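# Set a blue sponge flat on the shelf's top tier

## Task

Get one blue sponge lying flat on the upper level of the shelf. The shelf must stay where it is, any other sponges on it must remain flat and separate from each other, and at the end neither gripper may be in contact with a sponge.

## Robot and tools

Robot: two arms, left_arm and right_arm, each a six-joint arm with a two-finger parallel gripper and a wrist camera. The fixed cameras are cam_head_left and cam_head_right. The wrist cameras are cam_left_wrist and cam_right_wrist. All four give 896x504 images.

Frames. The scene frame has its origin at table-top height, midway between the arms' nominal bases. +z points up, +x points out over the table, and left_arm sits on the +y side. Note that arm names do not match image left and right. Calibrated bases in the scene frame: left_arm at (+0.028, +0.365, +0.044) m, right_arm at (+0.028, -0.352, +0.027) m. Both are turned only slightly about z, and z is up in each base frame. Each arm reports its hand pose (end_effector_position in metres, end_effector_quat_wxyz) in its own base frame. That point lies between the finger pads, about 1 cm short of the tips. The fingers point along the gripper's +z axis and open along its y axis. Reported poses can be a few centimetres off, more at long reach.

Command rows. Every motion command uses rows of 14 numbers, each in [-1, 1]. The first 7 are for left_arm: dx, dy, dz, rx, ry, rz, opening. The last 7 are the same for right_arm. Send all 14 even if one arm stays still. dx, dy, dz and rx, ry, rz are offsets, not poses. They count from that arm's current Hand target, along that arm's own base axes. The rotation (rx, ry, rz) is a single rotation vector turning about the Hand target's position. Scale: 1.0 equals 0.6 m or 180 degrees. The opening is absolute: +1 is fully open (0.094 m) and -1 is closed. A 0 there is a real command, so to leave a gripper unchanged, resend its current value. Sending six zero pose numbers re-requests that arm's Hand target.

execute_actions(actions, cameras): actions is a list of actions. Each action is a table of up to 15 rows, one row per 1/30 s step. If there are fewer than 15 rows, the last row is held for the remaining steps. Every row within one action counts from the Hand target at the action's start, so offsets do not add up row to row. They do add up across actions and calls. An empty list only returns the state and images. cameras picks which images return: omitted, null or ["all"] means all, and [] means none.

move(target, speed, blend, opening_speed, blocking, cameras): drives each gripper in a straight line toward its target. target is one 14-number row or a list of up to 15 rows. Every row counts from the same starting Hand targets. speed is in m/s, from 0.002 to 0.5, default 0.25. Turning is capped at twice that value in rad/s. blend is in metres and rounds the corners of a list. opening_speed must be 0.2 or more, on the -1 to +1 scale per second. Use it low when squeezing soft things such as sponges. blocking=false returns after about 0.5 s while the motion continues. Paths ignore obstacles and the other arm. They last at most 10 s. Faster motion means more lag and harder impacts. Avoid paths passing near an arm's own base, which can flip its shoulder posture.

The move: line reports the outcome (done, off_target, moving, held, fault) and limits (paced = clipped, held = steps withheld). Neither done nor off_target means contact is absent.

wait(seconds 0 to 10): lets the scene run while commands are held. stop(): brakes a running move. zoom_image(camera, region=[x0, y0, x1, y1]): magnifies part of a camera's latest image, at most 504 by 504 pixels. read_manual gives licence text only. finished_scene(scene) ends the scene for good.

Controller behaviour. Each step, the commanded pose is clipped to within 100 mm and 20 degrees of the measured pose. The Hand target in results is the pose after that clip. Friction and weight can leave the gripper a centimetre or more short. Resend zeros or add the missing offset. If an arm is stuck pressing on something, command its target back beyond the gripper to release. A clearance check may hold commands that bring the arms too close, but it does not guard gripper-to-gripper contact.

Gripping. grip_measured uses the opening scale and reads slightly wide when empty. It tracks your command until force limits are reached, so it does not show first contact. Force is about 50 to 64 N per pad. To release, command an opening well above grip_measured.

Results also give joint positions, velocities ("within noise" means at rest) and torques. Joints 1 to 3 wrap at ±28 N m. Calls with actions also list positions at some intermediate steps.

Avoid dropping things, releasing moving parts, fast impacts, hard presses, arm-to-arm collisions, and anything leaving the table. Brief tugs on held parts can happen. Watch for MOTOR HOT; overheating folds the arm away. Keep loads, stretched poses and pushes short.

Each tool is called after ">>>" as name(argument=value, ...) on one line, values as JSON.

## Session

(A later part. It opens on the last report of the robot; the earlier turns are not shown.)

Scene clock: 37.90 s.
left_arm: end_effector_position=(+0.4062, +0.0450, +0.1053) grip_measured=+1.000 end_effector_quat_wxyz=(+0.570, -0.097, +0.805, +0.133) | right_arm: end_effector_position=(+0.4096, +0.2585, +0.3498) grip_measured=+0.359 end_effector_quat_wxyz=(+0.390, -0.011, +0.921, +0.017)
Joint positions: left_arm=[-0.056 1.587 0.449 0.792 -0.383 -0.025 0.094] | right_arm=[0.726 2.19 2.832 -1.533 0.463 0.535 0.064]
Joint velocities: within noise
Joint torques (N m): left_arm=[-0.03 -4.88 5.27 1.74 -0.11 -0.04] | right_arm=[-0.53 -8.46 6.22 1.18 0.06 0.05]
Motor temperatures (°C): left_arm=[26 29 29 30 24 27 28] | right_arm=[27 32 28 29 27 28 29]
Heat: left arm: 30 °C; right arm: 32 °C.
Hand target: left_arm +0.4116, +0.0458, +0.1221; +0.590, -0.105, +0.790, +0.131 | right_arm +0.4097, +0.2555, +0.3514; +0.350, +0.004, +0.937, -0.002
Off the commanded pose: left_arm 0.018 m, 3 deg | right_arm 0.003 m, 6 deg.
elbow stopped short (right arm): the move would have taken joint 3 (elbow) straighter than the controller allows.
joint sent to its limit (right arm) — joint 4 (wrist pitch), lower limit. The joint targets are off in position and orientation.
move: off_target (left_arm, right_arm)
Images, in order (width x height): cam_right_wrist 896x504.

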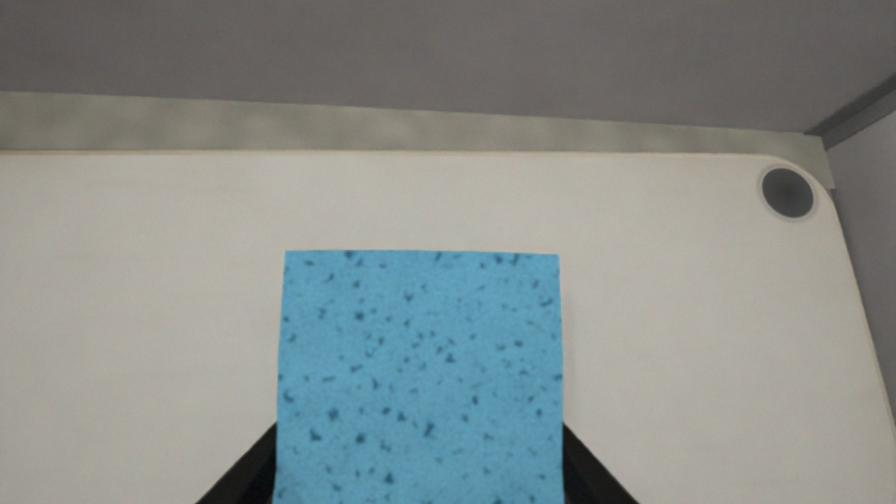

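>>> move(target=[0,0,0,0,0,0,1,-0.006,0.003,-0.03,0,-0.004,0,0.1], speed=0.05, cameras=["cam_head_left","cam_right_wrist"])

Scene clock: 39.37 s.
left_arm: end_effector_position=(+0.4062, +0.0450, +0.1053) grip_measured=+1.000 end_effector_quat_wxyz=(+0.570, -0.097, +0.805, +0.133) | right_arm: end_effector_position=(+0.4106, +0.2578, +0.3463) grip_measured=+0.359 end_effector_quat_wxyz=(+0.388, -0.002, +0.921, +0.013)
Joint positions: left_arm=[-0.056 1.587 0.449 0.792 -0.383 -0.025 0.094] | right_arm=[0.727 2.19 2.817 -1.529 0.475 0.556 0.064]
Joint velocities: within noise
Joint torques (N m): left_arm=[0.02 -4.89 5.34 1.74 -0.11 -0.02] | right_arm=[0.5 -9.17 1.76 1.15 0.04 0.18]
Motor temperatures (°C): left_arm=[26 29 29 30 24 27 28] | right_arm=[27 32 28 29 27 28 29]
Heat: left arm: 30 °C; right arm: 32 °C.
Hand target: left_arm +0.4116, +0.0458, +0.1221; +0.590, -0.105, +0.790, +0.131 | right_arm +0.4061, +0.2573, +0.3334; +0.356, +0.004, +0.935, -0.002
Off the commanded pose: left_arm 0.018 m, 3 deg | right_arm 0.014 m, 4 deg.
joint sent to its limit (right arm) — joint 4 (wrist pitch), lower limit. The joint targets are off in position, not in orientation.
move: off_target (left_arm, right_arm)
Images, in order (width x height): cam_head_left 896x504, cam_right_wrist 896x504.

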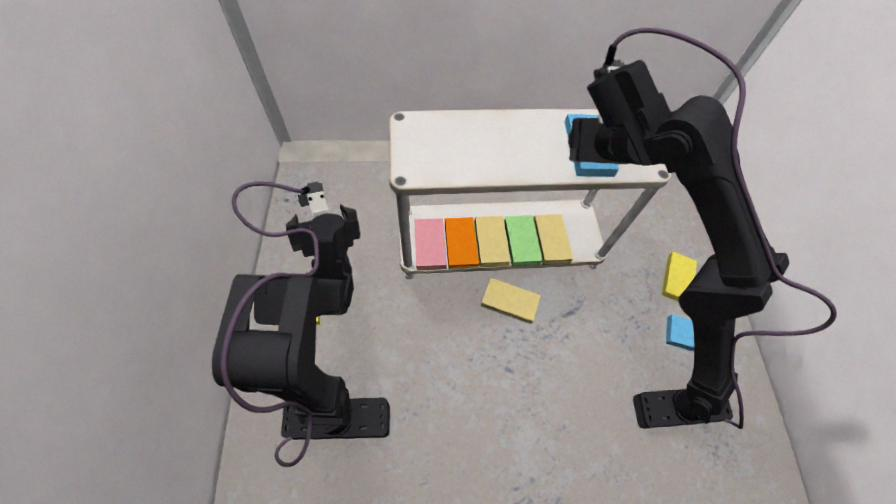

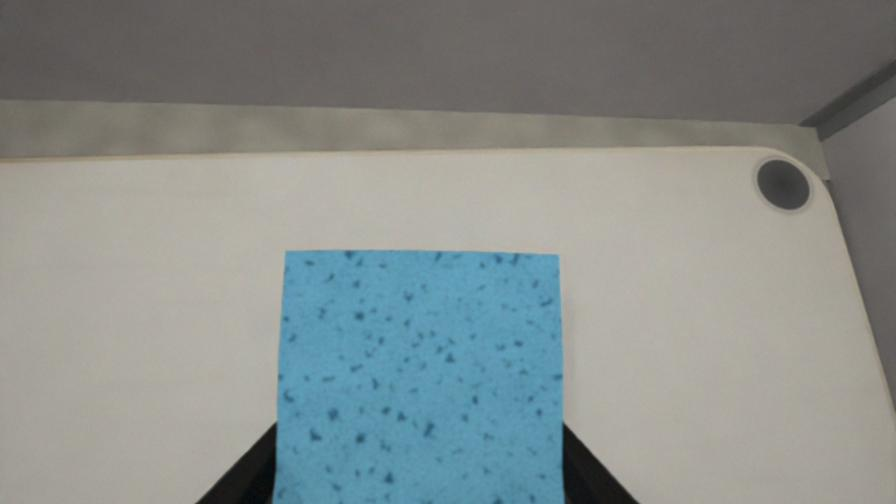

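>>> move(target=[0,0,0,0,0,0,1,0,0,-0.012,0,0,0,0.1], speed=0.05, cameras=["cam_right_wrist"])

>>> zoom_image(camera="cam_right_wrist", region=[220, 100, 660, 500])

Scene clock: 40.63 s.
left_arm: end_effector_position=(+0.4062, +0.0450, +0.1053) grip_measured=+1.000 end_effector_quat_wxyz=(+0.570, -0.097, +0.805, +0.133) | right_arm: end_effector_position=(+0.4109, +0.2570, +0.3459) grip_measured=+0.359 end_effector_quat_wxyz=(+0.391, +0.004, +0.921, +0.009)
Joint positions: left_arm=[-0.056 1.587 0.449 0.792 -0.383 -0.025 0.094] | right_arm=[0.73 2.182 2.797 -1.52 0.489 0.567 0.064]
Joint velocities: within noise
Joint torques (N m): left_arm=[0.06 -4.86 5.26 1.73 -0.11 -0.04] | right_arm=[0.32 -8.59 1.66 1.04 0 0.18]
Motor temperatures (°C): left_arm=[26 29 29 30 24 27 28] | right_arm=[27 33 28 29 27 28 29]
Heat: left arm: 30 °C; right arm: 33 °C.
Hand target: left_arm +0.4116, +0.0458, +0.1221; +0.590, -0.105, +0.790, +0.131 | right_arm +0.4061, +0.2573, +0.3262; +0.356, +0.004, +0.935, -0.002
Off the commanded pose: left_arm 0.018 m, 3 deg | right_arm 0.020 m, 5 deg.
joint sent to its limit (right arm) — joint 4 (wrist pitch), lower limit. The joint targets are off in position, not in orientation.
move: off_target (left_arm, right_arm)
Images, in order (width x height): cam_right_wrist 896x504.

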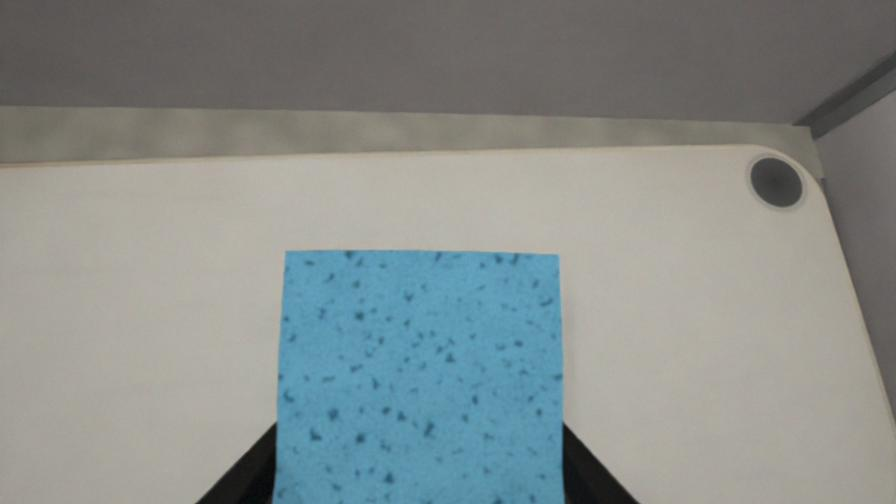

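Scaled by 1.145 from the camera's 896x504 image, which has a finer 1280x720 frame.

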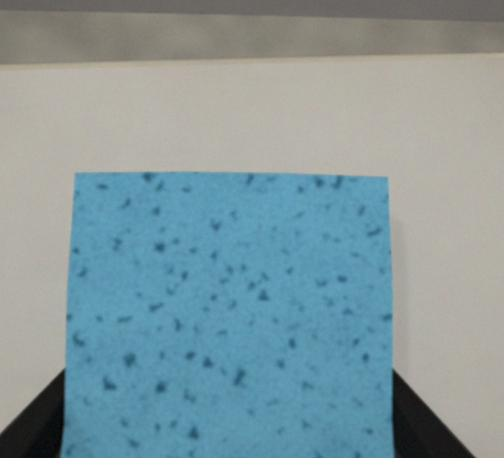

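>>> move(target=[0,0,0,0,0,0,1,0.002,0,0.018,0,0,0,0.1], speed=0.05, cameras=[])

>>> move(target=[0,0,0,0,0,0,1,0,0,0,0,0,0,0.95], opening_speed=0.5, cameras=["cam_right_wrist"])

Scene clock: 41.80 s.
left_arm: end_effector_position=(+0.4062, +0.0450, +0.1053) grip_measured=+1.000 end_effector_quat_wxyz=(+0.570, -0.097, +0.805, +0.133) | right_arm: end_effector_position=(+0.4109, +0.2570, +0.3459) grip_measured=+0.359 end_effector_quat_wxyz=(+0.391, +0.004, +0.921, +0.009)
Joint positions: left_arm=[-0.056 1.587 0.449 0.792 -0.383 -0.025 0.094] | right_arm=[0.73 2.182 2.797 -1.52 0.489 0.567 0.064]
Joint velocities: within noise
Joint torques (N m): left_arm=[0.06 -4.86 5.29 1.72 -0.12 -0.02] | right_arm=[0.2 -8.36 4.45 1.04 0 0.02]
Motor temperatures (°C): left_arm=[26 29 29 30 24 27 28] | right_arm=[27 33 28 29 27 28 29]
Heat: left arm: 30 °C; right arm: 33 °C.
Hand target: left_arm +0.4116, +0.0458, +0.1221; +0.590, -0.105, +0.790, +0.131 | right_arm +0.4073, +0.2573, +0.3370; +0.356, +0.004, +0.935, -0.002
Off the commanded pose: left_arm 0.018 m, 3 deg | right_arm 0.010 m, 5 deg.
joint sent to its limit (right arm) — joint 4 (wrist pitch), lower limit. The joint targets are off in position, not in orientation.
move: off_target (left_arm, right_arm)
No camera images: "cameras" was empty.

Scene clock: 44.00 s.
left_arm: end_effector_position=(+0.4062, +0.0450, +0.1053) grip_measured=+1.000 end_effector_quat_wxyz=(+0.570, -0.097, +0.805, +0.133) | right_arm: end_effector_position=(+0.4083, +0.2643, +0.3459) grip_measured=+0.947 end_effector_quat_wxyz=(+0.389, -0.003, +0.921, +0.020)
Joint positions: left_arm=[-0.056 1.587 0.449 0.792 -0.383 -0.025 0.094] | right_arm=[0.74 2.182 2.797 -1.513 0.472 0.566 0.091]
Joint velocities: within noise
Joint torques (N m): left_arm=[0.06 -4.86 5.31 1.74 -0.12 -0.03] | right_arm=[-0.5 -8.36 4.52 0.96 0.05 0.03]
Motor temperatures (°C): left_arm=[26 29 29 30 24 27 28] | right_arm=[27 33 28 29 27 28 29]
Heat: left arm: 30 °C; right arm: 33 °C.
Hand target: left_arm +0.4116, +0.0458, +0.1221; +0.590, -0.105, +0.790, +0.131 | right_arm +0.4073, +0.2573, +0.3370; +0.356, +0.004, +0.935, -0.002
Off the commanded pose: left_arm 0.018 m, 3 deg | right_arm 0.011 m, 5 deg.
joint sent to its limit (right arm) — joint 4 (wrist pitch), lower limit. The joint targets are off in position, not in orientation.
move: off_target (left_arm, right_arm)
Images, in order (width x height): cam_right_wrist 896x504.

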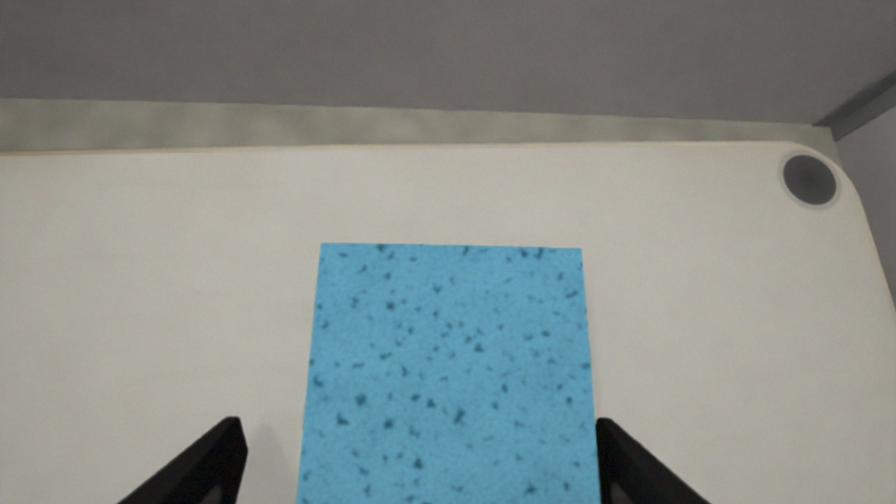

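>>> move(target=[[0,0,0,0,0,0,1,0,-0.018,0.012,0,0,0,1],[-0,0,0,0,0,0,1,-0.035,-0.016,0.09,0,-0.03,0,1],[0,0,0,0,0,0,1,-0.16,-0.016,0.16,0,-0.07,0,1]], blend=0.004, speed=0.12, cameras=["cam_head_left","cam_right_wrist"])

Scene clock: 46.47 s.
left_arm: end_effector_position=(+0.4062, +0.0450, +0.1053) grip_measured=+1.000 end_effector_quat_wxyz=(+0.570, -0.097, +0.805, +0.133) | right_arm: end_effector_position=(+0.3166, +0.2675, +0.4233) grip_measured=+0.997 end_effector_quat_wxyz=(+0.475, -0.020, +0.879, +0.029)
Joint positions: left_arm=[-0.056 1.587 0.449 0.792 -0.383 -0.025 0.094] | right_arm=[0.985 1.922 2.633 -1.523 0.716 0.644 0.094]
Joint velocities: within noise
Joint torques (N m): left_arm=[0.05 -4.92 5.29 1.74 -0.11 -0.03] | right_arm=[-0.08 -9.59 2.8 1.13 0.52 0.06]
Motor temperatures (°C): left_arm=[26 29 29 30 24 27 28] | right_arm=[27 33 28 29 27 28 29]
Heat: left arm: 30 °C; right arm: 33 °C.
Hand target: left_arm +0.4116, +0.0458, +0.1221; +0.590, -0.105, +0.790, +0.131 | right_arm +0.3113, +0.2477, +0.4330; +0.456, +0.004, +0.890, -0.002
Off the commanded pose: left_arm 0.018 m, 3 deg | right_arm 0.023 m, 5 deg.
joint sent to its limit (right arm) — joint 4 (wrist pitch), lower limit. The joint targets are off in position and orientation.
move: off_target (left_arm, right_arm)
Images, in order (width x height): cam_head_left 896x504, cam_right_wrist 896x504.

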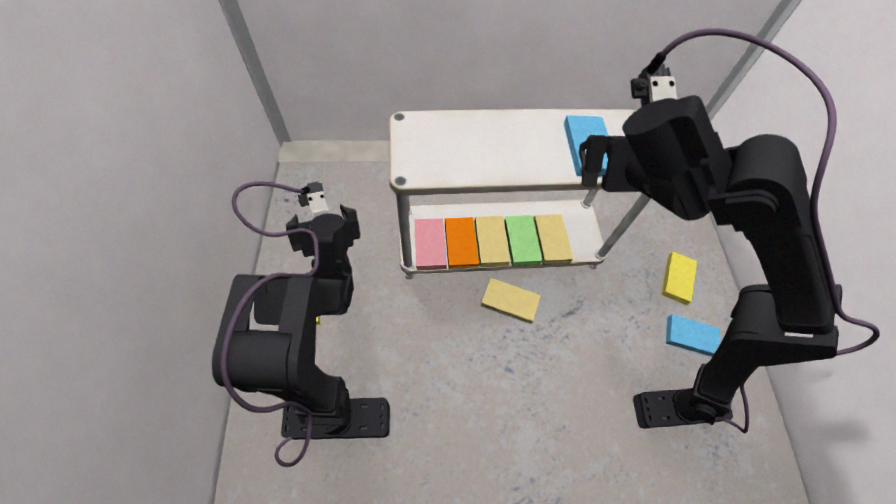

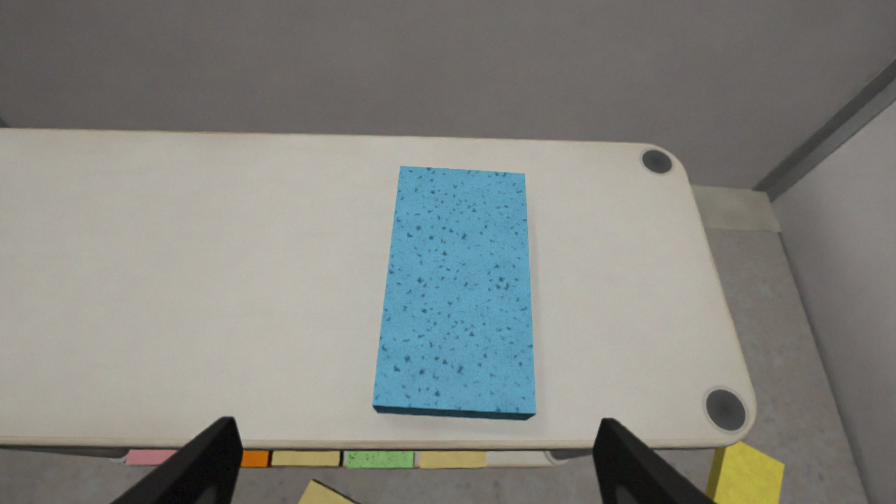

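>>> finished_scene(scene=3)

The scene is finished: the task was done.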